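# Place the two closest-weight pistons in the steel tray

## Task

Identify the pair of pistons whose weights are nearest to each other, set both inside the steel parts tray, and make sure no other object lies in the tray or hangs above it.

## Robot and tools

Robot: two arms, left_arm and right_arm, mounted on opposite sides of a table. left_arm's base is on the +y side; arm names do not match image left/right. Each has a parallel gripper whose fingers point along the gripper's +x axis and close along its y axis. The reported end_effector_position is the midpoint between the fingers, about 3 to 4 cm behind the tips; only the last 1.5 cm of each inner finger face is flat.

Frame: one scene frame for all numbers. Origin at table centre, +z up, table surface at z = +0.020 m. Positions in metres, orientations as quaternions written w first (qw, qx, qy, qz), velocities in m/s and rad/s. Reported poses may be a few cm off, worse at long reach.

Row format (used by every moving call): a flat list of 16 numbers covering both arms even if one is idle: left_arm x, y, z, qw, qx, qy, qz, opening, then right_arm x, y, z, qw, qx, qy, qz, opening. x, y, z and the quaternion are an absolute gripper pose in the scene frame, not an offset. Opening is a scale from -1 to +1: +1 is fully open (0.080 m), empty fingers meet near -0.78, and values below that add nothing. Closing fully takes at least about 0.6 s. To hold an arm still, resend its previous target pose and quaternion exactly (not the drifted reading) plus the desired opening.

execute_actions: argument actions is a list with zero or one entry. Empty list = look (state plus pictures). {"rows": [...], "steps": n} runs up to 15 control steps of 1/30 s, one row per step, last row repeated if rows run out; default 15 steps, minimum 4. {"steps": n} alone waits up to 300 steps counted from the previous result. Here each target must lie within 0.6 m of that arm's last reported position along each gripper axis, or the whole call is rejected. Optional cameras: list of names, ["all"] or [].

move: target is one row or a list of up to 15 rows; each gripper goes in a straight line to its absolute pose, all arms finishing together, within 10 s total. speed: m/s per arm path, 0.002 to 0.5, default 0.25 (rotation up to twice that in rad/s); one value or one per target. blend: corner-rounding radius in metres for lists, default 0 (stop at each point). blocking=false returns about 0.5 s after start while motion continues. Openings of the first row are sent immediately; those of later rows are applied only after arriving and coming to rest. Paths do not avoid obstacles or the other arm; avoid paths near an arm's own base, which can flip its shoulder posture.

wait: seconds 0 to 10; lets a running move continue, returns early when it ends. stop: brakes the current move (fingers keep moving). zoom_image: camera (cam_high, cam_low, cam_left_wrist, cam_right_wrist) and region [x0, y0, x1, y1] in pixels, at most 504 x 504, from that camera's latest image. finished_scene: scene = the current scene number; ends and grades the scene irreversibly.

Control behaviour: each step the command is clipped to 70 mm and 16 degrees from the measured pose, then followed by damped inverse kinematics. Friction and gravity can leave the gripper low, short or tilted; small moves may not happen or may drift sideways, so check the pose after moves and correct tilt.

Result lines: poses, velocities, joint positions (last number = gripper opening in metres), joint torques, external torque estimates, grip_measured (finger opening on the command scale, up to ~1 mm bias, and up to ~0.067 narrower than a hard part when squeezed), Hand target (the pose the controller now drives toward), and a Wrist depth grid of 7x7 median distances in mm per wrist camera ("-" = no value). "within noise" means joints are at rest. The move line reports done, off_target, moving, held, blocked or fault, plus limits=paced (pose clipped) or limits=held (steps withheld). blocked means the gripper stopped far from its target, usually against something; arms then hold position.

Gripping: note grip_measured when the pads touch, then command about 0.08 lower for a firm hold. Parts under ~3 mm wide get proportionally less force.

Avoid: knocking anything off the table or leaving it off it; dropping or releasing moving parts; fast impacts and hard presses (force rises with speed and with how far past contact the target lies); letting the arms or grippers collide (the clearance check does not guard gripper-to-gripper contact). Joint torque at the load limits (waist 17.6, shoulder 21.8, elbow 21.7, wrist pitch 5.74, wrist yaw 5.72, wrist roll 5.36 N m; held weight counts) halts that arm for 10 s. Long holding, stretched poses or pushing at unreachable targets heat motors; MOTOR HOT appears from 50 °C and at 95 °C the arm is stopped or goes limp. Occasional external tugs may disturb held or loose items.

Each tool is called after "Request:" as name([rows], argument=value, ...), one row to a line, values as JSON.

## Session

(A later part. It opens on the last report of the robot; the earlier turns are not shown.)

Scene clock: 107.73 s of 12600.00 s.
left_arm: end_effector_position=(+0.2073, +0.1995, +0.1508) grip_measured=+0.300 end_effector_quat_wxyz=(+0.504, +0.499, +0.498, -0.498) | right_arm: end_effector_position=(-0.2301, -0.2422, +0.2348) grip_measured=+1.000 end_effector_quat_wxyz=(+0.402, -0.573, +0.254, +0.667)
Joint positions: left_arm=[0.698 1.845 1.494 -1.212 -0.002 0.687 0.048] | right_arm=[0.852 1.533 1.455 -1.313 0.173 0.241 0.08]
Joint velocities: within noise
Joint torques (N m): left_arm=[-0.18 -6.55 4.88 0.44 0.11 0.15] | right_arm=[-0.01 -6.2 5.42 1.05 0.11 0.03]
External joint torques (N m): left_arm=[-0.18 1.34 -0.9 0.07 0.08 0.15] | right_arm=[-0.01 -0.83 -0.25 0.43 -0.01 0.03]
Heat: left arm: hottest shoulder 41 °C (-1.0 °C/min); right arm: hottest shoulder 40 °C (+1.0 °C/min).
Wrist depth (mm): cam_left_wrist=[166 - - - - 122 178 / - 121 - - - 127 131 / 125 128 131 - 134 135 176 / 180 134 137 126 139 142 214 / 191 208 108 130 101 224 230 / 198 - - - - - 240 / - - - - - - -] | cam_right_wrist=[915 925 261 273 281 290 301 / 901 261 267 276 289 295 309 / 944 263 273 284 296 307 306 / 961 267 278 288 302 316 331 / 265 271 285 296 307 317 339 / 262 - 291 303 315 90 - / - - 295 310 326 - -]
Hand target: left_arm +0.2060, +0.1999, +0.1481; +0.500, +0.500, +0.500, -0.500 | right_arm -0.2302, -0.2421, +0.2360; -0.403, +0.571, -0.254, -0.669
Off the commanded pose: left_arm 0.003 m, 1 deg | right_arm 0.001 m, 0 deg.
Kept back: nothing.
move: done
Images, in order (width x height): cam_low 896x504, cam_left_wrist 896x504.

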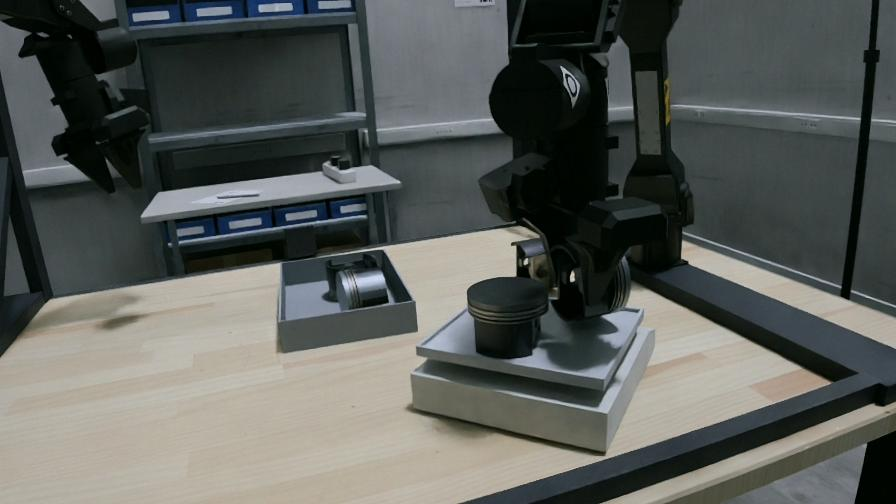

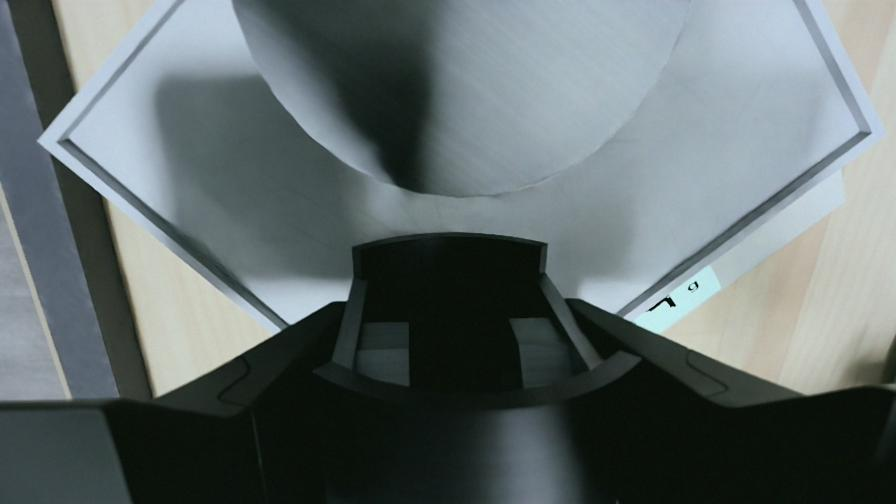

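Request:
move([
  [0.206, 0.200, 0.137, 0.5, 0.5, 0.5, -0.5, 0.22, -0.2302, -0.2421, 0.2360, 0.403, -0.571, 0.254, 0.669, 1],
  [0.206, 0.200, 0.137, 0.5, 0.5, 0.5, -0.5, 0.45, -0.2302, -0.2421, 0.2360, 0.403, -0.571, 0.254, 0.669, 1],
  [0.206, 0.200, 0.137, 0.5, 0.5, 0.5, -0.5, 0.56, -0.2302, -0.2421, 0.2360, 0.403, -0.571, 0.254, 0.669, 1],
], speed=[0.05,0.1,0.1], cameras=["cam_left_wrist","cam_high"])

Request:
zoom_image(camera="cam_high", region=[280, 120, 400, 240])

Request:
wait(seconds=0.7, cameras=["cam_left_wrist","cam_high"])

Request:
zoom_image(camera="cam_high", region=[300, 160, 360, 220])

Scene clock: 110.37 s of 12600.00 s.
left_arm: end_effector_position=(+0.2078, +0.1989, +0.1417) grip_measured=+0.557 end_effector_quat_wxyz=(+0.507, +0.499, +0.496, -0.499) | right_arm: end_effector_position=(-0.2301, -0.2422, +0.2348) grip_measured=+1.000 end_effector_quat_wxyz=(+0.402, -0.573, +0.254, +0.667)
Joint positions: left_arm=[0.698 1.847 1.46 -1.169 -0.002 0.687 0.06] | right_arm=[0.852 1.533 1.455 -1.313 0.173 0.241 0.08]
Joint velocities: within noise
Joint torques (N m): left_arm=[-0.18 -6.09 4.53 0.46 0.11 0.15] | right_arm=[-0.1 -6.14 5.37 1.01 0.13 0.01]
External joint torques (N m): left_arm=[-0.14 1.7 -1.15 0.1 0.08 0.15] | right_arm=[-0.08 -0.75 -0.3 0.4 0.01 0]
Heat: left arm: hottest shoulder 41 °C (-1.0 °C/min); right arm: hottest shoulder 40 °C (+1.0 °C/min).
Wrist depth (mm): cam_left_wrist=[160 - - - - 114 115 / 114 - - - - 120 121 / - 120 - - - 125 127 / 185 126 127 126 131 133 204 / 185 199 98 130 101 210 216 / - - - - - - 227 / - - - - - - -] | cam_right_wrist=[912 925 262 272 282 290 301 / 919 260 267 278 289 294 309 / 941 263 273 282 295 307 305 / 949 267 278 288 303 316 330 / 265 272 285 296 307 317 339 / 262 - 292 304 315 90 - / - - 298 308 323 - -]
Hand target: left_arm +0.2059, +0.2000, +0.1370; +0.500, +0.500, +0.500, -0.500 | right_arm -0.2302, -0.2421, +0.2360; -0.403, +0.571, -0.254, -0.669
Off the commanded pose: left_arm 0.005 m, 1 deg | right_arm 0.001 m, 0 deg.
Kept back: nothing.
move: done
Images, in order (width x height): cam_high 896x504, cam_left_wrist 896x504.

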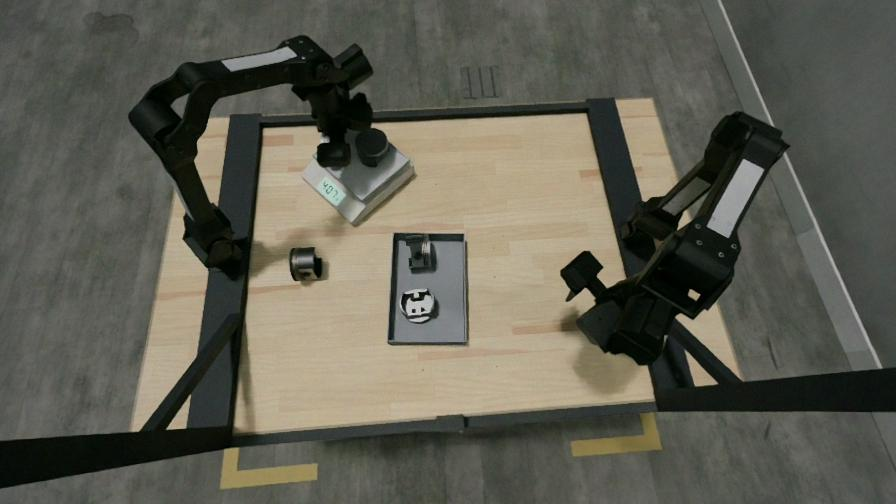

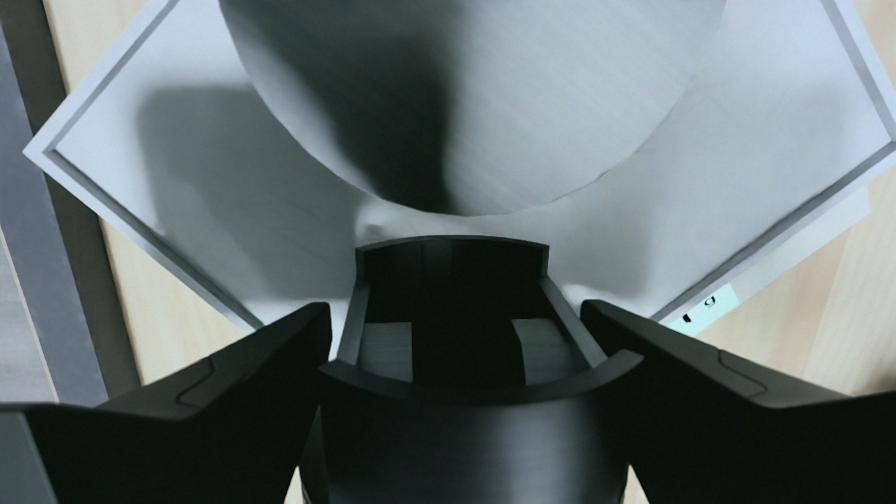

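Scaled by 4.200.

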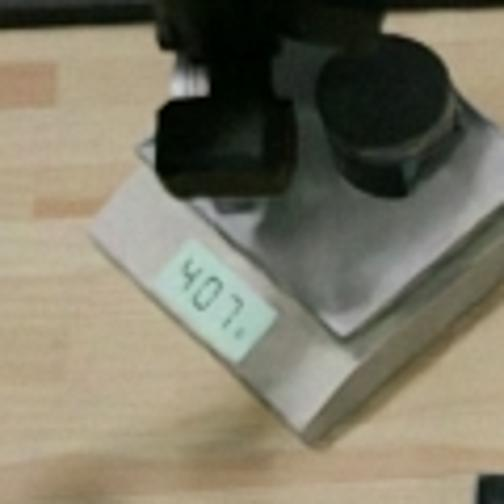

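Scene clock: 111.07 s of 12600.00 s.
left_arm: end_effector_position=(+0.2078, +0.1989, +0.1417) grip_measured=+0.557 end_effector_quat_wxyz=(+0.507, +0.499, +0.496, -0.499) | right_arm: end_effector_position=(-0.2301, -0.2422, +0.2348) grip_measured=+1.000 end_effector_quat_wxyz=(+0.402, -0.573, +0.254, +0.667)
Joint positions: left_arm=[0.698 1.847 1.46 -1.169 -0.002 0.687 0.06] | right_arm=[0.852 1.533 1.455 -1.313 0.173 0.241 0.08]
Joint velocities: within noise
Joint torques (N m): left_arm=[-0.19 -6.11 4.52 0.45 0.11 0.15] | right_arm=[-0.29 -6.14 5.47 0.99 0.13 0.03]
External joint torques (N m): left_arm=[-0.23 1.76 -1.22 0.09 0.08 0.15] | right_arm=[-0.33 -0.69 -0.24 0.38 0.02 0.03]
Heat: left arm: hottest shoulder 41 °C (-1.0 °C/min); right arm: hottest shoulder 40 °C (+1.0 °C/min).
Wrist depth (mm): cam_left_wrist=[160 - - - - 114 116 / 114 - - - - 120 121 / - 120 - - - 125 127 / 185 126 127 126 131 133 204 / 185 199 98 130 101 209 216 / - - - - - - 226 / - - - - - - -] | cam_right_wrist=[913 935 262 273 281 289 302 / 927 261 266 279 288 296 308 / 936 263 272 284 296 308 306 / 952 268 277 288 302 317 330 / 266 272 284 295 307 319 339 / 262 - 291 302 315 90 - / - - 296 309 323 - -]
Hand target: left_arm +0.2059, +0.2000, +0.1370; +0.500, +0.500, +0.500, -0.500 | right_arm -0.2302, -0.2421, +0.2360; -0.403, +0.571, -0.254, -0.669
Off the commanded pose: left_arm 0.005 m, 1 deg | right_arm 0.001 m, 0 deg.
Steps of this call (1-21: nothing new was sent). Readings (end_effector_position of left_arm | right_arm):
1: (+0.2078, +0.1989, +0.1417) | (-0.2301, -0.2422, +0.2348)
2: (+0.2078, +0.1989, +0.1417) | (-0.2301, -0.2422, +0.2348)
4: (+0.2078, +0.1989, +0.1417) | (-0.2301, -0.2422, +0.2348)
8: (+0.2078, +0.1989, +0.1417) | (-0.2301, -0.2422, +0.2348)
21: the state above
Images, in order (width x height): cam_high 896x504, cam_left_wrist 896x504.

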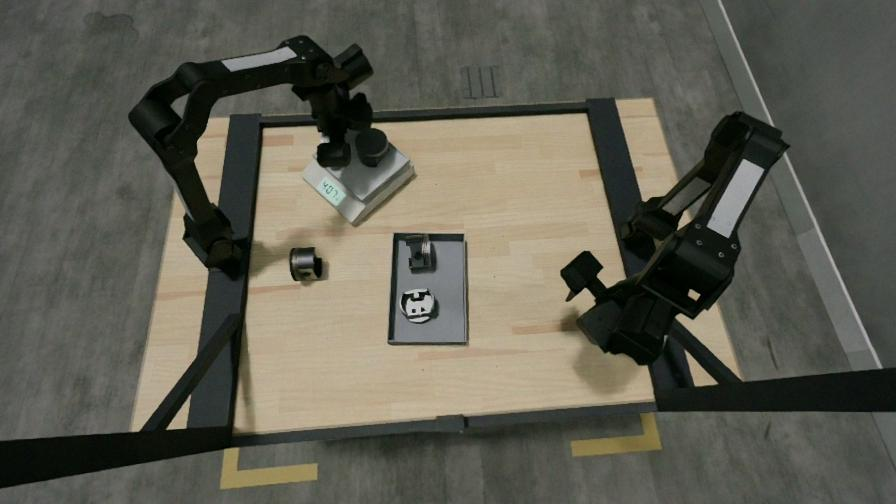

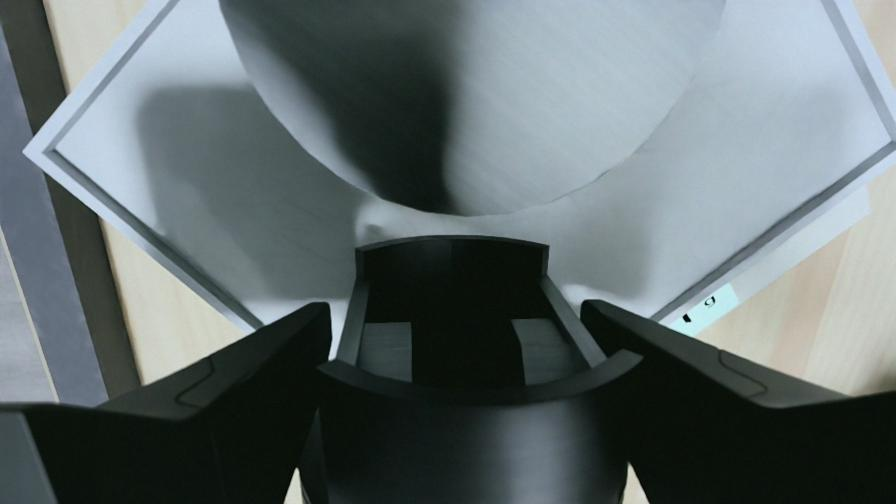

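Scaled by 8.400.

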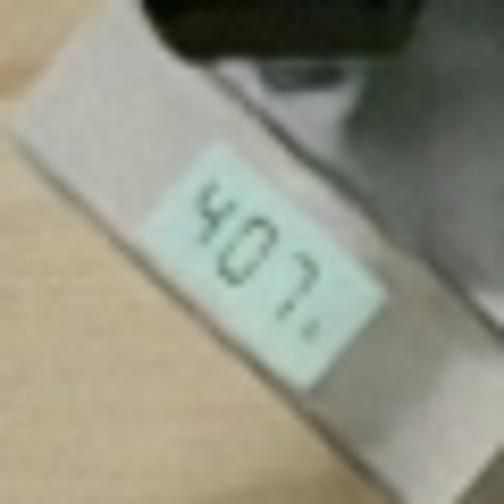

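Request:
move([
  [0.206, 0.200, 0.137, 0.5, 0.5, 0.5, -0.5, 0.22, -0.2302, -0.2421, 0.2360, 0.403, -0.571, 0.254, 0.669, 1],
  [0.206, 0.200, 0.195, 0.5, 0.5, 0.5, -0.5, 0.22, -0.2302, -0.2421, 0.2360, 0.403, -0.571, 0.254, 0.669, 1],
  [-0.10, 0.22, 0.18, 0.5, 0.5, 0.5, -0.5, 0.22, -0.2302, -0.2421, 0.2360, 0.403, -0.571, 0.254, 0.669, 1],
  [-0.195, 0.245, 0.12, 0.5, 0.5, 0.5, -0.5, 0.22, -0.2302, -0.2421, 0.2360, 0.403, -0.571, 0.254, 0.669, 1],
  [-0.195, 0.245, 0.074, 0.5, 0.5, 0.5, -0.5, 0.22, -0.2302, -0.2421, 0.2360, 0.403, -0.571, 0.254, 0.669, 1],
  [-0.195, 0.245, 0.074, 0.5, 0.5, 0.5, -0.5, 0.5, -0.2302, -0.2421, 0.2360, 0.403, -0.571, 0.254, 0.669, 1],
], speed=[0.1,0.15,0.35,0.3,0.1,0.1], blend=[0,0.03,0.03,0.01,0,0], cameras=["cam_left_wrist","cam_high"])

Scene clock: 115.57 s of 12600.00 s.
left_arm: end_effector_position=(-0.1968, +0.2422, +0.0785) grip_measured=+0.497 end_effector_quat_wxyz=(+0.499, +0.494, +0.500, -0.506) | right_arm: end_effector_position=(-0.2301, -0.2422, +0.2348) grip_measured=+1.000 end_effector_quat_wxyz=(+0.402, -0.573, +0.254, +0.667)
Joint positions: left_arm=[-0.687 1.71 1.03 -0.874 0.002 -0.69 0.057] | right_arm=[0.852 1.533 1.455 -1.313 0.173 0.241 0.08]
Joint velocities: within noise
Joint torques (N m): left_arm=[-0.23 -4.56 3.97 0.48 -0.11 -0.13] | right_arm=[-0.11 -6.11 5.35 1 0.11 0.06]
External joint torques (N m): left_arm=[-0.22 1.87 -1.38 0.09 -0.08 -0.13] | right_arm=[-0.11 -0.65 -0.37 0.39 -0.01 0.05]
Heat: left arm: hottest shoulder 41 °C (-2.0 °C/min); right arm: hottest shoulder 40 °C (+1.0 °C/min).
Wrist depth (mm): cam_left_wrist=[106 108 109 111 111 113 114 / - 113 114 115 117 119 120 / 118 119 120 122 124 125 127 / 125 126 127 126 130 134 135 / 132 132 131 131 104 140 143 / - - - - - - - / - - - - - - -] | cam_right_wrist=[904 930 262 271 282 290 301 / 920 261 266 276 289 296 309 / 941 263 272 283 293 307 306 / 959 268 279 289 303 315 331 / 265 271 286 296 307 318 339 / 263 - 291 302 313 90 - / - - 297 310 322 - -]
Hand target: left_arm -0.1949, +0.2451, +0.0740; +0.500, +0.500, +0.500, -0.500 | right_arm -0.2302, -0.2421, +0.2360; -0.403, +0.571, -0.254, -0.669
Off the commanded pose: left_arm 0.006 m, 1 deg | right_arm 0.001 m, 0 deg.
Kept back: nothing.
move: done; blend cut to 0.029 m at target 2
Images, in order (width x height): cam_high 896x504, cam_left_wrist 896x504.

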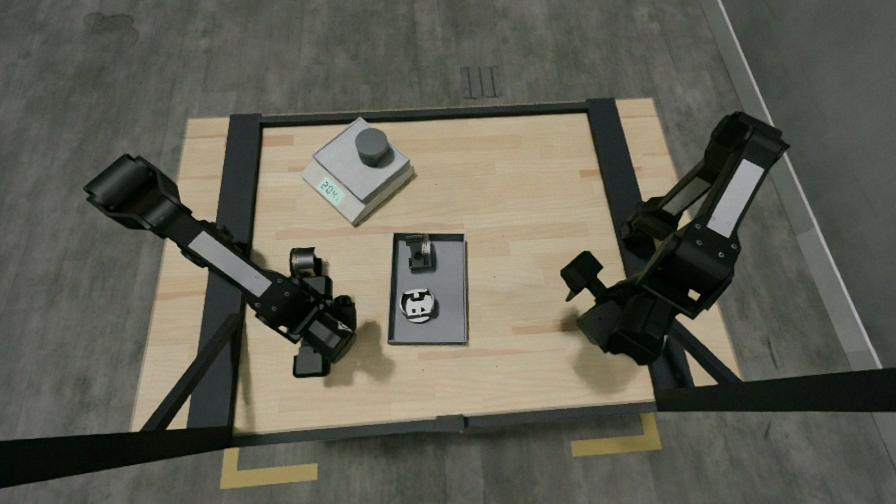

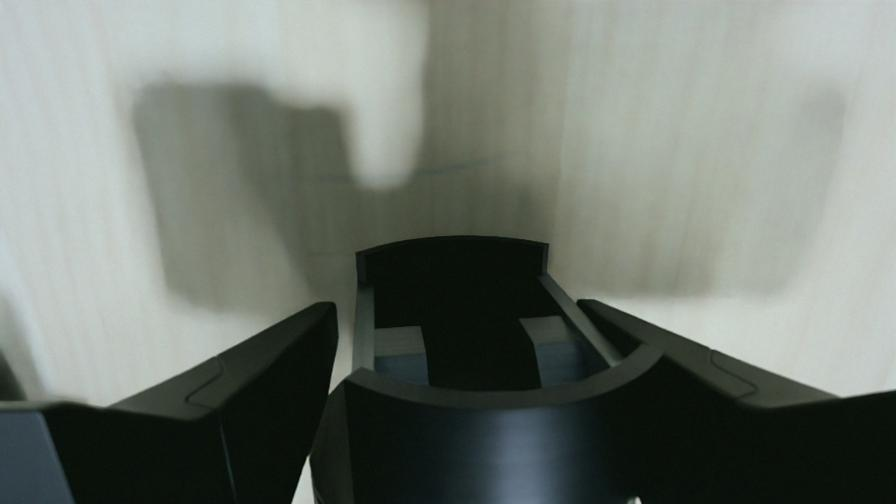

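Request:
move([
  [-0.195, 0.245, 0.074, 0.5, 0.5, 0.5, -0.5, 0.95, -0.2302, -0.2421, 0.2360, 0.403, -0.571, 0.254, 0.669, 1],
  [-0.195, 0.245, 0.16, 0.5, 0.5, 0.5, -0.5, 0.95, -0.2302, -0.2421, 0.2360, 0.403, -0.571, 0.254, 0.669, 1],
  [-0.07, 0.065, 0.19, 0.5, 0.5, 0.5, -0.5, 0.95, -0.2302, -0.2421, 0.2360, 0.403, -0.571, 0.254, 0.669, 1],
], speed=[0.1,0.2,0.35], blend=[0,0.02,0], cameras=["cam_left_wrist","cam_high"])

Scene clock: 118.13 s of 12600.00 s.
left_arm: end_effector_position=(-0.0684, +0.0667, +0.1932) grip_measured=+0.947 end_effector_quat_wxyz=(+0.504, +0.496, +0.500, -0.500) | right_arm: end_effector_position=(-0.2301, -0.2422, +0.2348) grip_measured=+1.000 end_effector_quat_wxyz=(+0.402, -0.573, +0.254, +0.667)
Joint positions: left_arm=[-0.135 2.088 2.004 -1.479 -0.001 -0.147 0.078] | right_arm=[0.852 1.533 1.455 -1.313 0.173 0.241 0.08]
Joint velocities: within noise
Joint torques (N m): left_arm=[-0.35 -7.06 6.45 0.26 0.02 0.13] | right_arm=[-0.01 -6 5.39 1.03 0.12 0.04]
External joint torques (N m): left_arm=[-0.42 2.44 0.77 -0.1 0.04 0.13] | right_arm=[0 -0.63 -0.28 0.42 0.01 0.03]
Heat: left arm: hottest shoulder 41 °C (-2.0 °C/min); right arm: hottest shoulder 40 °C (+1.0 °C/min).
Wrist depth (mm): cam_left_wrist=[204 205 207 209 212 212 210 / 218 217 159 214 216 220 223 / 227 230 161 229 218 232 242 / 239 244 232 241 233 240 259 / 225 253 260 265 263 227 276 / - - 279 283 287 - - / - - 298 301 301 - -] | cam_right_wrist=[906 933 261 271 283 292 301 / 925 260 267 278 287 296 308 / 944 262 272 283 295 306 308 / 943 268 277 289 302 315 330 / 266 271 285 296 307 316 341 / 264 - 292 303 314 90 - / - - 297 309 323 - -]
Hand target: left_arm -0.0699, +0.0651, +0.1900; +0.500, +0.500, +0.500, -0.500 | right_arm -0.2302, -0.2421, +0.2360; -0.403, +0.571, -0.254, -0.669
Off the commanded pose: left_arm 0.004 m, 1 deg | right_arm 0.001 m, 0 deg.
Kept back: nothing.
move: done
Images, in order (width x height): cam_high 896x504, cam_left_wrist 896x504.

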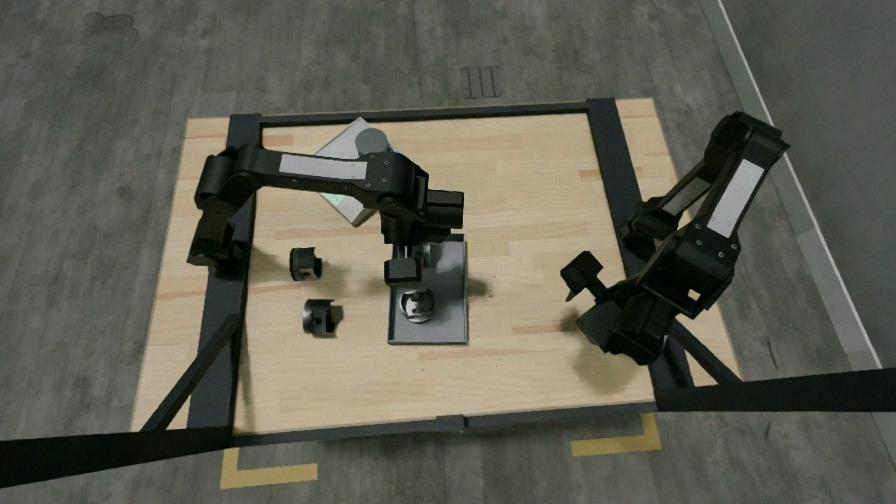

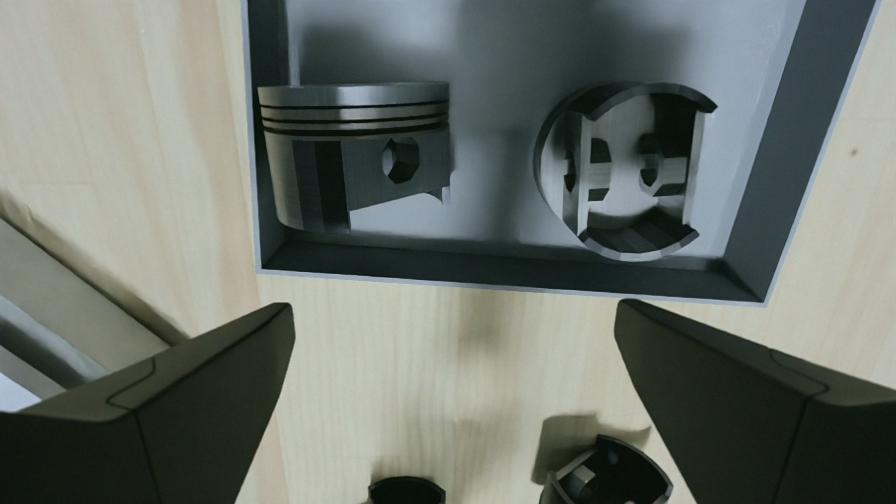

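Request:
move([
  [-0.031, 0.034, 0.15, 0.5, 0.5, 0.5, -0.5, 1, -0.2302, -0.2421, 0.2360, 0.403, -0.571, 0.254, 0.669, 1],
], speed=[0.2], cameras=["cam_left_wrist"])

Scene clock: 120.10 s of 12600.00 s.
left_arm: end_effector_position=(-0.0304, +0.0359, +0.1529) grip_measured=+1.000 end_effector_quat_wxyz=(+0.502, +0.498, +0.500, -0.499) | right_arm: end_effector_position=(-0.2301, -0.2422, +0.2348) grip_measured=+1.000 end_effector_quat_wxyz=(+0.402, -0.573, +0.254, +0.667)
Joint positions: left_arm=[-0.037 2.203 2.025 -1.389 -0.001 -0.047 0.08] | right_arm=[0.852 1.533 1.455 -1.313 0.173 0.241 0.08]
Joint velocities: within noise
Joint torques (N m): left_arm=[-0.16 -8.06 6.49 0.44 0.03 0.16] | right_arm=[0.07 -6.1 5.3 1.03 0.14 0.03]
External joint torques (N m): left_arm=[-0.15 2.37 0.71 0.1 0.03 0.16] | right_arm=[0.02 -0.71 -0.34 0.44 0.04 0.03]
Heat: left arm: hottest shoulder 42 °C (-1.0 °C/min); right arm: hottest shoulder 40 °C (+1.0 °C/min).
Wrist depth (mm): cam_left_wrist=[169 170 169 171 174 175 177 / 177 179 179 181 183 184 188 / 187 189 187 162 190 185 193 / 197 199 198 128 203 184 185 / 208 208 174 138 214 196 187 / - - 230 234 203 87 - / - - 246 250 255 - -] | cam_right_wrist=[898 920 261 272 282 291 302 / 924 262 267 277 289 295 310 / 927 262 273 282 296 308 306 / 964 267 279 290 302 314 330 / 266 270 285 298 307 317 340 / 262 - 291 303 315 90 - / - - 296 310 323 - -]
Hand target: left_arm -0.0310, +0.0340, +0.1500; +0.500, +0.500, +0.500, -0.500 | right_arm -0.2302, -0.2421, +0.2360; -0.403, +0.571, -0.254, -0.669
Off the commanded pose: left_arm 0.004 m, 0 deg | right_arm 0.001 m, 0 deg.
Kept back: nothing.
move: done
Images, in order (width x height): cam_left_wrist 896x504.

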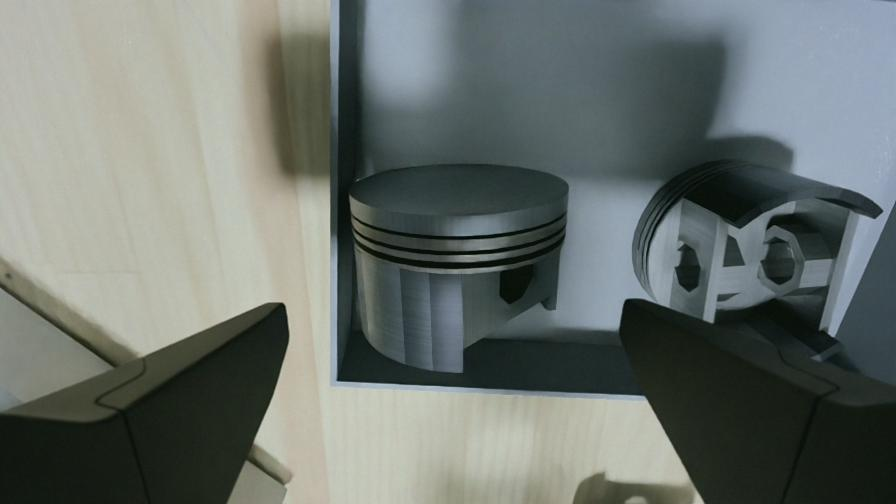

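Request:
move([
  [-0.0325, 0.024, 0.12, 0.5, 0.5, 0.5, -0.5, 1, -0.2302, -0.2421, 0.2360, 0.403, -0.571, 0.254, 0.669, 1],
  [-0.0325, 0.024, 0.097, 0.5, 0.5, 0.5, -0.5, 1, -0.2302, -0.2421, 0.2360, 0.403, -0.571, 0.254, 0.669, 1],
], speed=[0.1,0.06], cameras=["cam_left_wrist","cam_low"])

Request:
zoom_image(camera="cam_low", region=[240, 200, 440, 360])

Scene clock: 121.53 s of 12600.00 s.
left_arm: end_effector_position=(-0.0310, +0.0214, +0.1050) grip_measured=+1.000 end_effector_quat_wxyz=(+0.506, +0.493, +0.496, -0.504) | right_arm: end_effector_position=(-0.2301, -0.2422, +0.2348) grip_measured=+1.000 end_effector_quat_wxyz=(+0.402, -0.573, +0.254, +0.667)
Joint positions: left_arm=[-0.037 2.257 1.923 -1.216 -0.001 -0.047 0.08] | right_arm=[0.852 1.533 1.455 -1.313 0.173 0.241 0.08]
Joint velocities: within noise
Joint torques (N m): left_arm=[-0.38 -8.32 4.44 0.48 0.02 0.07] | right_arm=[0.03 -6.12 5.39 1 0.16 0.04]
External joint torques (N m): left_arm=[-0.37 2.47 -1.37 0.1 0.02 0.07] | right_arm=[0.01 -0.64 -0.35 0.39 0.05 0.03]
Heat: left arm: hottest shoulder 42 °C (-1.0 °C/min); right arm: hottest shoulder 40 °C (+1.0 °C/min).
Wrist depth (mm): cam_left_wrist=[126 126 - 127 129 130 131 / 132 133 132 134 135 138 139 / 139 140 140 141 143 146 146 / 147 149 145 136 149 152 140 / 155 155 106 91 101 144 124 / - - 100 - 89 87 - / - - 151 93 161 - -] | cam_right_wrist=[922 922 262 272 282 291 301 / 915 260 267 280 288 295 309 / 938 263 272 283 295 307 306 / 934 268 278 290 301 314 330 / 265 271 284 296 306 319 338 / 262 - 290 304 315 90 - / - - 297 309 325 - -]
Hand target: left_arm -0.0325, +0.0241, +0.0971; +0.500, +0.500, +0.500, -0.500 | right_arm -0.2302, -0.2421, +0.2360; -0.403, +0.571, -0.254, -0.669
Off the commanded pose: left_arm 0.009 m, 1 deg | right_arm 0.001 m, 0 deg.
Kept back: nothing.
move: off_target (left_arm)
Images, in order (width x height): cam_low 896x504, cam_left_wrist 896x504.

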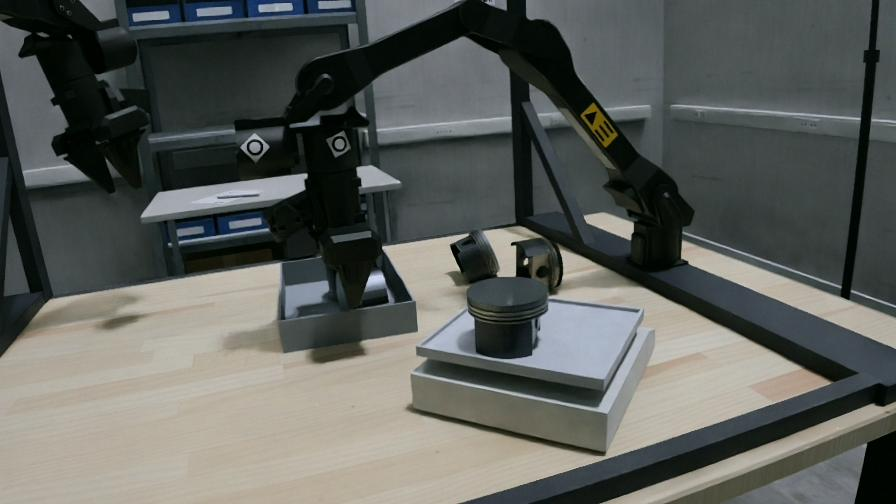

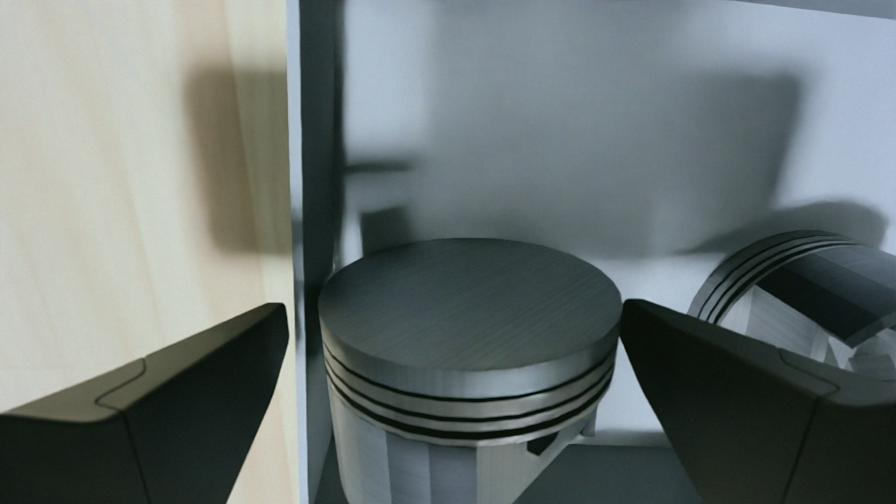

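Scaled by 2.520.

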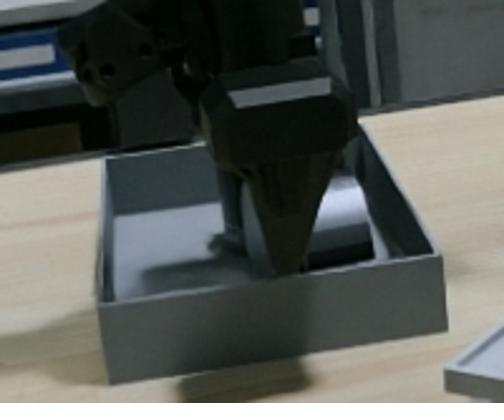

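Request:
move([
  [-0.036, 0.029, 0.105, 0.5, 0.5, 0.5, -0.5, 1, -0.2302, -0.2421, 0.2360, 0.403, -0.571, 0.254, 0.669, 1],
  [-0.036, 0.029, 0.094, 0.5, 0.5, 0.5, -0.5, 1, -0.2302, -0.2421, 0.2360, 0.403, -0.571, 0.254, 0.669, 1],
], speed=[0.06,0.06], cameras=["cam_left_wrist","cam_low"])

Request:
zoom_image(camera="cam_low", region=[240, 200, 440, 360])

Scene clock: 122.53 s of 12600.00 s.
left_arm: end_effector_position=(-0.0350, +0.0265, +0.0996) grip_measured=+1.000 end_effector_quat_wxyz=(+0.503, +0.497, +0.497, -0.503) | right_arm: end_effector_position=(-0.2301, -0.2422, +0.2348) grip_measured=+1.000 end_effector_quat_wxyz=(+0.402, -0.573, +0.254, +0.667)
Joint positions: left_arm=[-0.047 2.248 1.886 -1.197 -0.001 -0.052 0.08] | right_arm=[0.852 1.533 1.455 -1.313 0.173 0.241 0.08]
Joint velocities: within noise
Joint torques (N m): left_arm=[-0.21 -9.23 3.78 0.88 0.06 -0.06] | right_arm=[0.04 -6.04 5.3 1.05 0.13 0.03]
External joint torques (N m): left_arm=[-0.2 1.33 -1.95 0.5 0.06 -0.06] | right_arm=[0.06 -0.6 -0.43 0.43 0.01 0.02]
Heat: left arm: hottest shoulder 42 °C (-1.0 °C/min); right arm: hottest shoulder 40 °C (+1.0 °C/min).
Wrist depth (mm): cam_left_wrist=[123 123 123 124 125 126 128 / 129 130 128 130 132 134 136 / 135 136 137 137 139 142 143 / 144 146 141 133 144 148 123 / 152 151 - - 91 140 126 / - - 91 - - 87 - / - - 124 92 162 - -] | cam_right_wrist=[898 921 261 272 282 290 301 / 918 261 267 277 289 295 311 / 946 263 273 283 296 307 304 / 945 268 278 288 302 316 331 / 266 271 283 296 307 319 340 / 262 - 292 302 316 90 - / - - 299 311 322 - -]
Hand target: left_arm -0.0360, +0.0291, +0.0939; +0.500, +0.500, +0.500, -0.500 | right_arm -0.2302, -0.2421, +0.2360; -0.403, +0.571, -0.254, -0.669
Off the commanded pose: left_arm 0.006 m, 1 deg | right_arm 0.001 m, 0 deg.
Kept back: nothing.
move: done
Images, in order (width x height): cam_low 896x504, cam_left_wrist 896x504.

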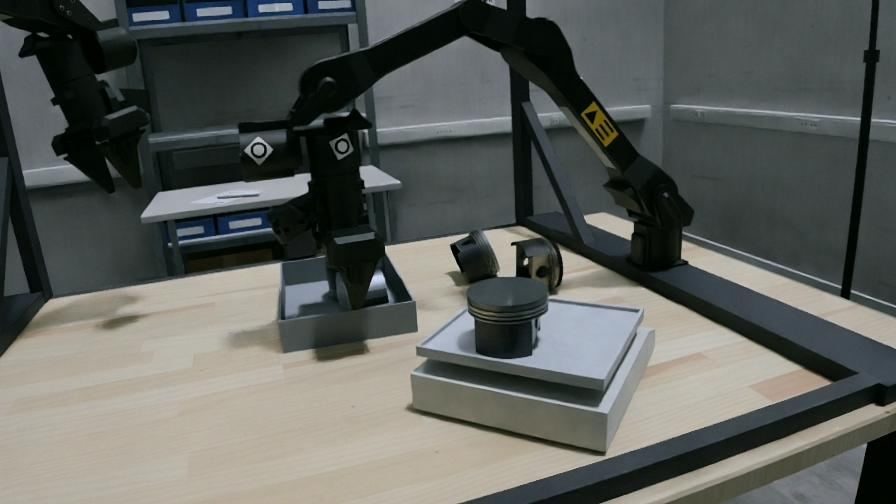

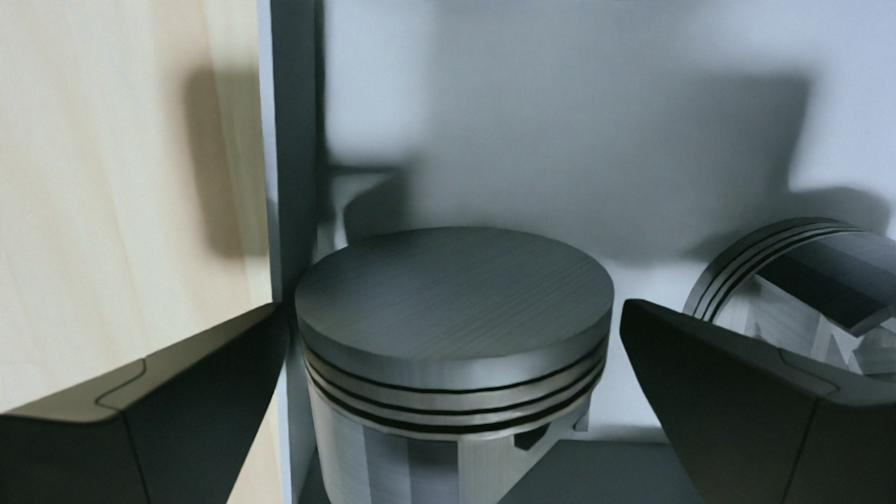

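Scaled by 2.520.

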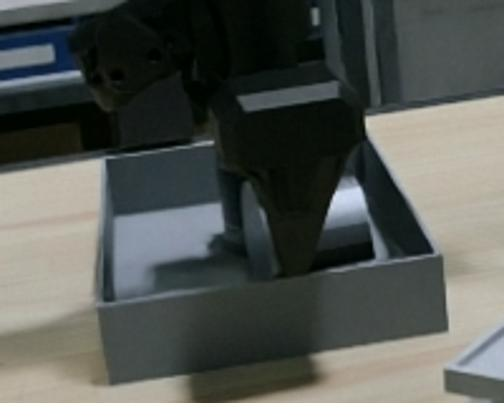

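Request:
move([
  [-0.036, 0.030, 0.096, 0.5, 0.5, 0.5, -0.5, 1, -0.2302, -0.2421, 0.2360, 0.403, -0.571, 0.254, 0.669, 1],
  [-0.036, 0.030, 0.096, 0.5, 0.5, 0.5, -0.5, 0.68, -0.2302, -0.2421, 0.2360, 0.403, -0.571, 0.254, 0.669, 1],
], speed=[0.06,0.06], cameras=["cam_left_wrist","cam_low"])

Scene clock: 123.97 s of 12600.00 s.
left_arm: end_effector_position=(-0.0344, +0.0263, +0.1000) grip_measured=+0.753 end_effector_quat_wxyz=(+0.505, +0.497, +0.496, -0.503) | right_arm: end_effector_position=(-0.2301, -0.2422, +0.2348) grip_measured=+1.000 end_effector_quat_wxyz=(+0.402, -0.573, +0.254, +0.667)
Joint positions: left_arm=[-0.046 2.245 1.883 -1.194 -0.004 -0.052 0.069] | right_arm=[0.852 1.533 1.455 -1.313 0.173 0.241 0.08]
Joint velocities: within noise
Joint torques (N m): left_arm=[-0.33 -9.68 3.79 0.46 0.14 -0.06] | right_arm=[0.09 -6.13 5.33 1.04 0.14 0.04]
External joint torques (N m): left_arm=[-0.26 1.09 -2.05 0.08 0.14 -0.06] | right_arm=[0.12 -0.68 -0.37 0.44 0.03 0.03]
Heat: left arm: hottest shoulder 43 °C (+0.0 °C/min); right arm: hottest shoulder 40 °C (+1.0 °C/min).
Wrist depth (mm): cam_left_wrist=[123 124 125 124 125 127 128 / 129 131 128 131 132 134 136 / 136 137 136 137 139 141 143 / 144 146 142 134 144 147 125 / 153 152 - - 92 142 122 / - - 88 - - - - / - - 124 93 158 - -] | cam_right_wrist=[910 935 261 272 282 291 300 / 932 261 266 277 288 296 307 / 921 262 273 284 295 306 307 / 968 269 278 288 303 315 331 / 266 270 285 296 306 319 339 / 261 - 292 303 316 90 - / - - 297 309 323 - -]
Hand target: left_arm -0.0359, +0.0300, +0.0961; +0.500, +0.500, +0.500, -0.500 | right_arm -0.2302, -0.2421, +0.2360; -0.403, +0.571, -0.254, -0.669
Off the commanded pose: left_arm 0.006 m, 1 deg | right_arm 0.001 m, 0 deg.
Kept back: nothing.
move: done
Images, in order (width x height): cam_low 896x504, cam_left_wrist 896x504.

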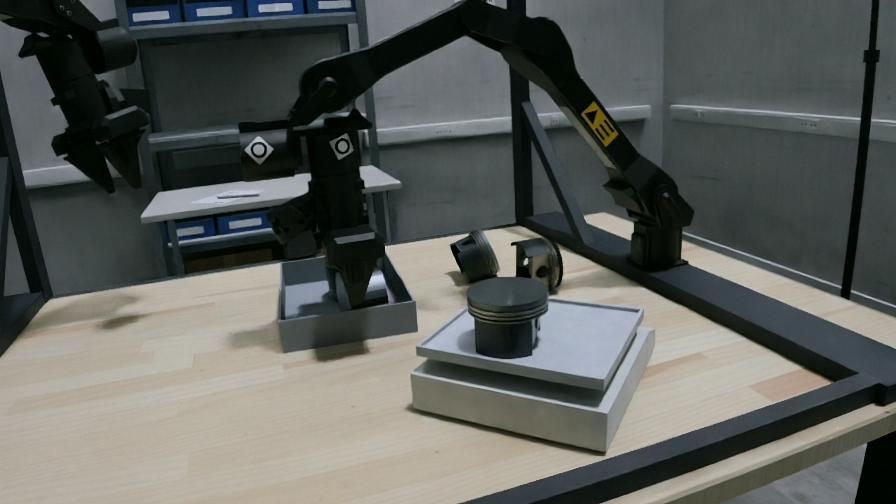

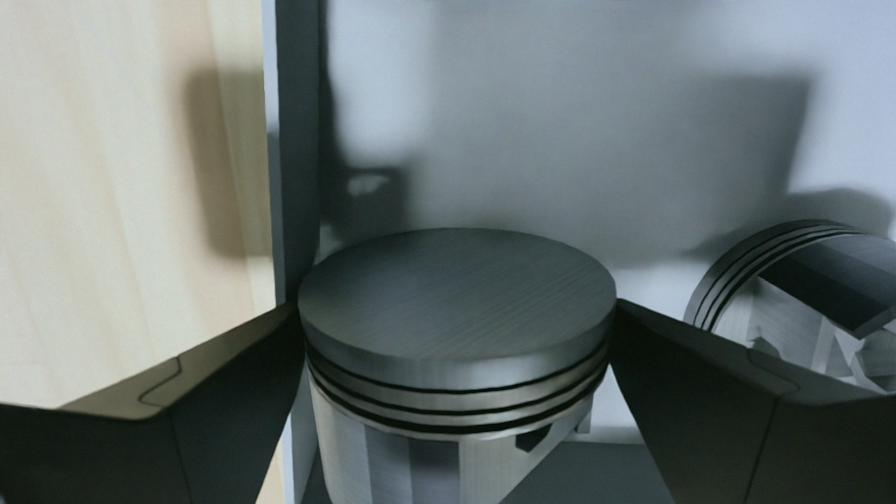

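Request:
move([
  [-0.036, 0.030, 0.115, 0.5, 0.5, 0.5, -0.5, 0.66, -0.2302, -0.2421, 0.2360, 0.403, -0.571, 0.254, 0.669, 1],
], speed=[0.06], cameras=["cam_left_wrist","cam_low"])

Request:
zoom_image(camera="cam_low", region=[240, 200, 440, 360])

Scene clock: 126.00 s of 12600.00 s.
left_arm: end_effector_position=(-0.0342, +0.0329, +0.1079) grip_measured=+0.753 end_effector_quat_wxyz=(+0.496, +0.506, +0.504, -0.494) | right_arm: end_effector_position=(-0.2301, -0.2422, +0.2348) grip_measured=+1.000 end_effector_quat_wxyz=(+0.402, -0.573, +0.254, +0.667)
Joint positions: left_arm=[-0.046 2.245 1.915 -1.26 -0.003 -0.052 0.069] | right_arm=[0.852 1.533 1.455 -1.313 0.173 0.241 0.08]
Joint velocities: within noise
Joint torques (N m): left_arm=[-0.3 -10.74 7.01 0.22 0.1 -0.06] | right_arm=[0.15 -6.11 5.43 1.03 0.11 0.06]
External joint torques (N m): left_arm=[-0.32 -0.08 1.23 -0.11 0.11 -0.06] | right_arm=[0.15 -0.76 -0.2 0.44 0 0.05]
Heat: left arm: hottest shoulder 44 °C (+1.0 °C/min); right arm: hottest shoulder 40 °C (+1.0 °C/min).
Wrist depth (mm): cam_left_wrist=[126 127 - 127 130 131 131 / 134 135 133 135 135 139 140 / 141 142 140 142 144 147 145 / 151 152 145 133 152 151 119 / 160 159 - - 92 146 129 / - - 88 - - - - / - - 139 92 153 - -] | cam_right_wrist=[895 928 262 270 282 291 302 / 917 260 266 277 288 295 312 / 942 262 274 283 296 309 305 / 942 267 277 290 302 316 330 / 265 272 285 294 306 318 339 / 262 - 291 303 316 90 - / - - 296 309 324 - -]
Hand target: left_arm -0.0359, +0.0301, +0.1149; +0.500, +0.500, +0.500, -0.500 | right_arm -0.2302, -0.2421, +0.2360; -0.403, +0.571, -0.254, -0.669
Off the commanded pose: left_arm 0.008 m, 1 deg | right_arm 0.001 m, 0 deg.
Kept back: nothing.
move: done
Images, in order (width x height): cam_low 896x504, cam_left_wrist 896x504.

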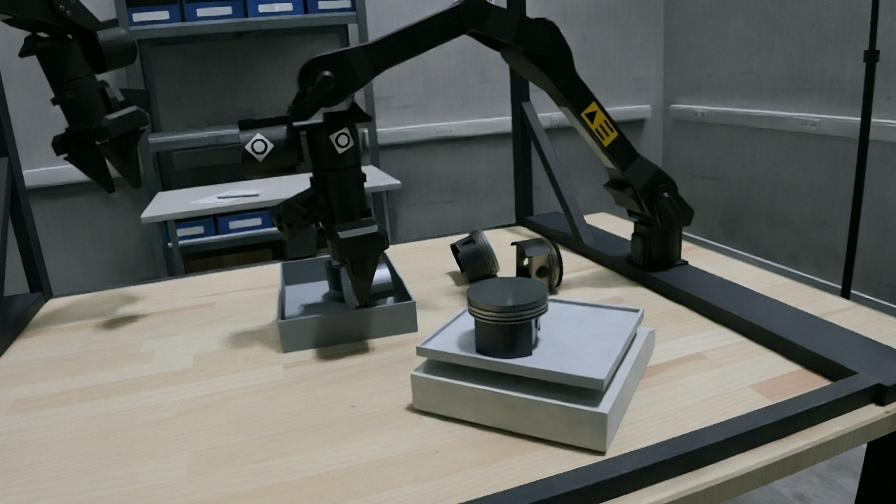

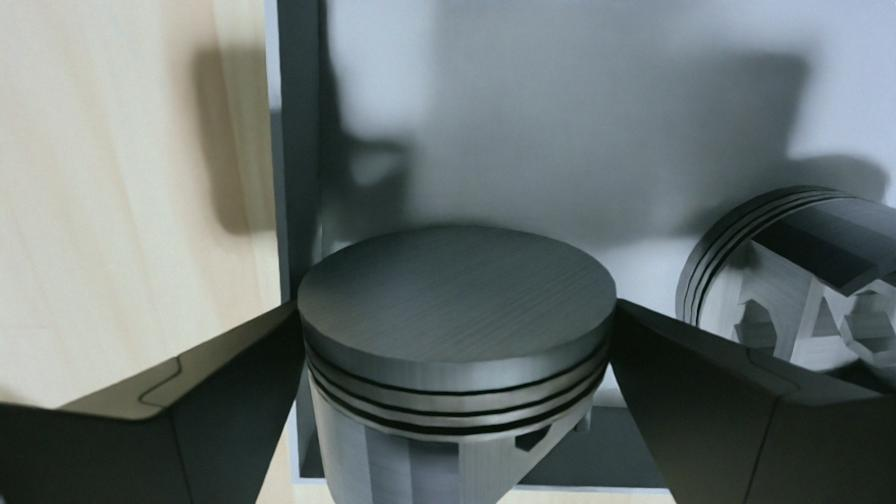

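Scaled by 2.520.

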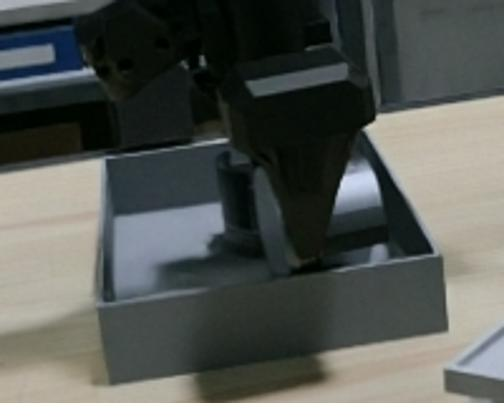

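Request:
move([
  [-0.040, 0.030, 0.17, 0.5, 0.5, 0.5, -0.5, 0.66, -0.2302, -0.2421, 0.2360, 0.403, -0.571, 0.254, 0.669, 1],
], speed=[0.06], cameras=["cam_left_wrist","cam_low"])

Request:
zoom_image(camera="cam_low", region=[240, 140, 480, 360])

Scene clock: 127.50 s of 12600.00 s.
left_arm: end_effector_position=(-0.0379, +0.0320, +0.1686) grip_measured=+0.753 end_effector_quat_wxyz=(+0.499, +0.502, +0.501, -0.498) | right_arm: end_effector_position=(-0.2301, -0.2422, +0.2348) grip_measured=+1.000 end_effector_quat_wxyz=(+0.402, -0.573, +0.254, +0.667)
Joint positions: left_arm=[-0.054 2.245 2.157 -1.488 -0.003 -0.059 0.069] | right_arm=[0.852 1.533 1.455 -1.313 0.173 0.241 0.08]
Joint velocities: within noise
Joint torques (N m): left_arm=[-0.39 -9.11 7.02 0.24 0.1 -0.13] | right_arm=[0.01 -6.07 5.3 1.03 0.12 0.03]
External joint torques (N m): left_arm=[-0.51 1.55 1.23 -0.13 0.11 -0.13] | right_arm=[-0.04 -0.59 -0.47 0.39 0.01 0.02]
Heat: left arm: hottest shoulder 44 °C (+1.0 °C/min); right arm: hottest shoulder 40 °C (+1.0 °C/min).
Wrist depth (mm): cam_left_wrist=[182 182 182 184 186 187 190 / 191 192 192 193 195 200 201 / 201 204 203 205 207 193 210 / 214 216 212 133 208 197 207 / 223 226 - - 92 199 222 / - - 88 - - - - / - - - 92 279 - -] | cam_right_wrist=[912 925 263 271 281 290 303 / 921 260 266 278 287 297 313 / 941 263 274 283 295 308 306 / 938 268 277 289 301 315 330 / 265 271 284 295 307 318 338 / 262 - 294 303 316 90 - / - - 297 309 323 - -]
Hand target: left_arm -0.0400, +0.0300, +0.1699; +0.500, +0.500, +0.500, -0.500 | right_arm -0.2302, -0.2421, +0.2360; -0.403, +0.571, -0.254, -0.669
Off the commanded pose: left_arm 0.003 m, 0 deg | right_arm 0.001 m, 0 deg.
Kept back: nothing.
move: done
Images, in order (width x height): cam_low 896x504, cam_left_wrist 896x504.

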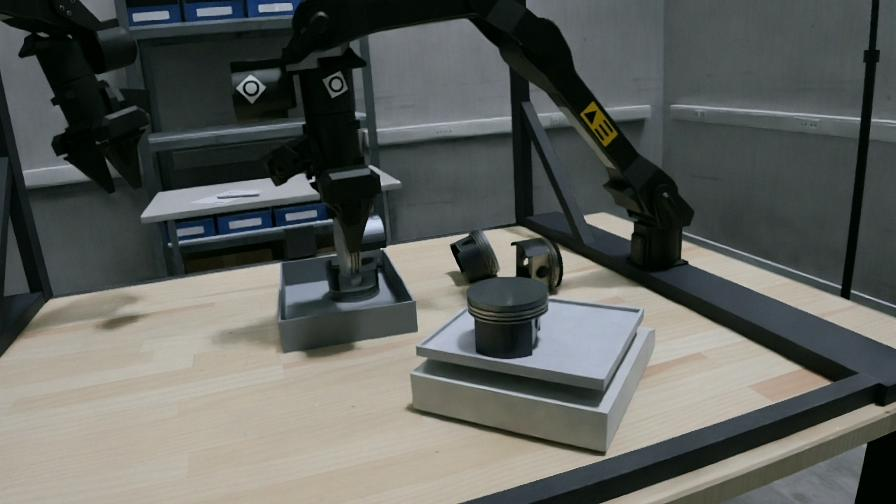

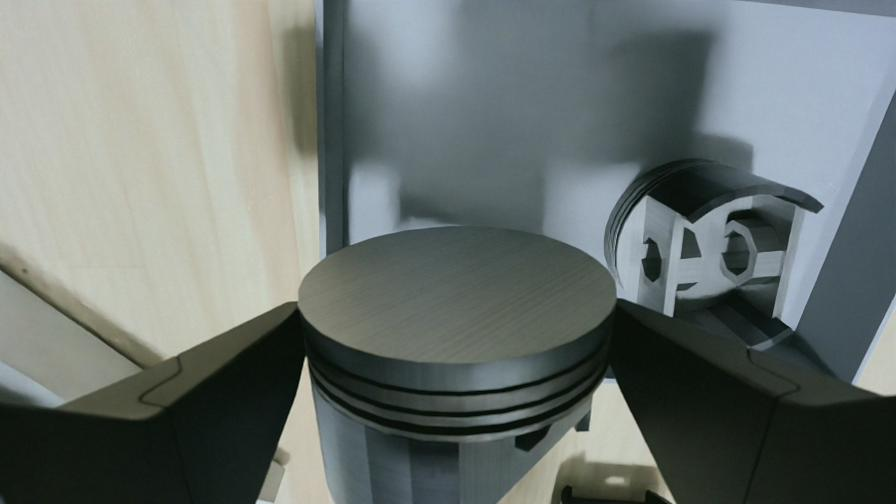

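Scaled by 2.100.

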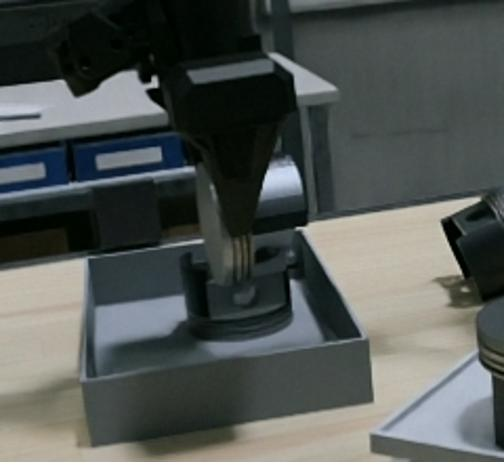

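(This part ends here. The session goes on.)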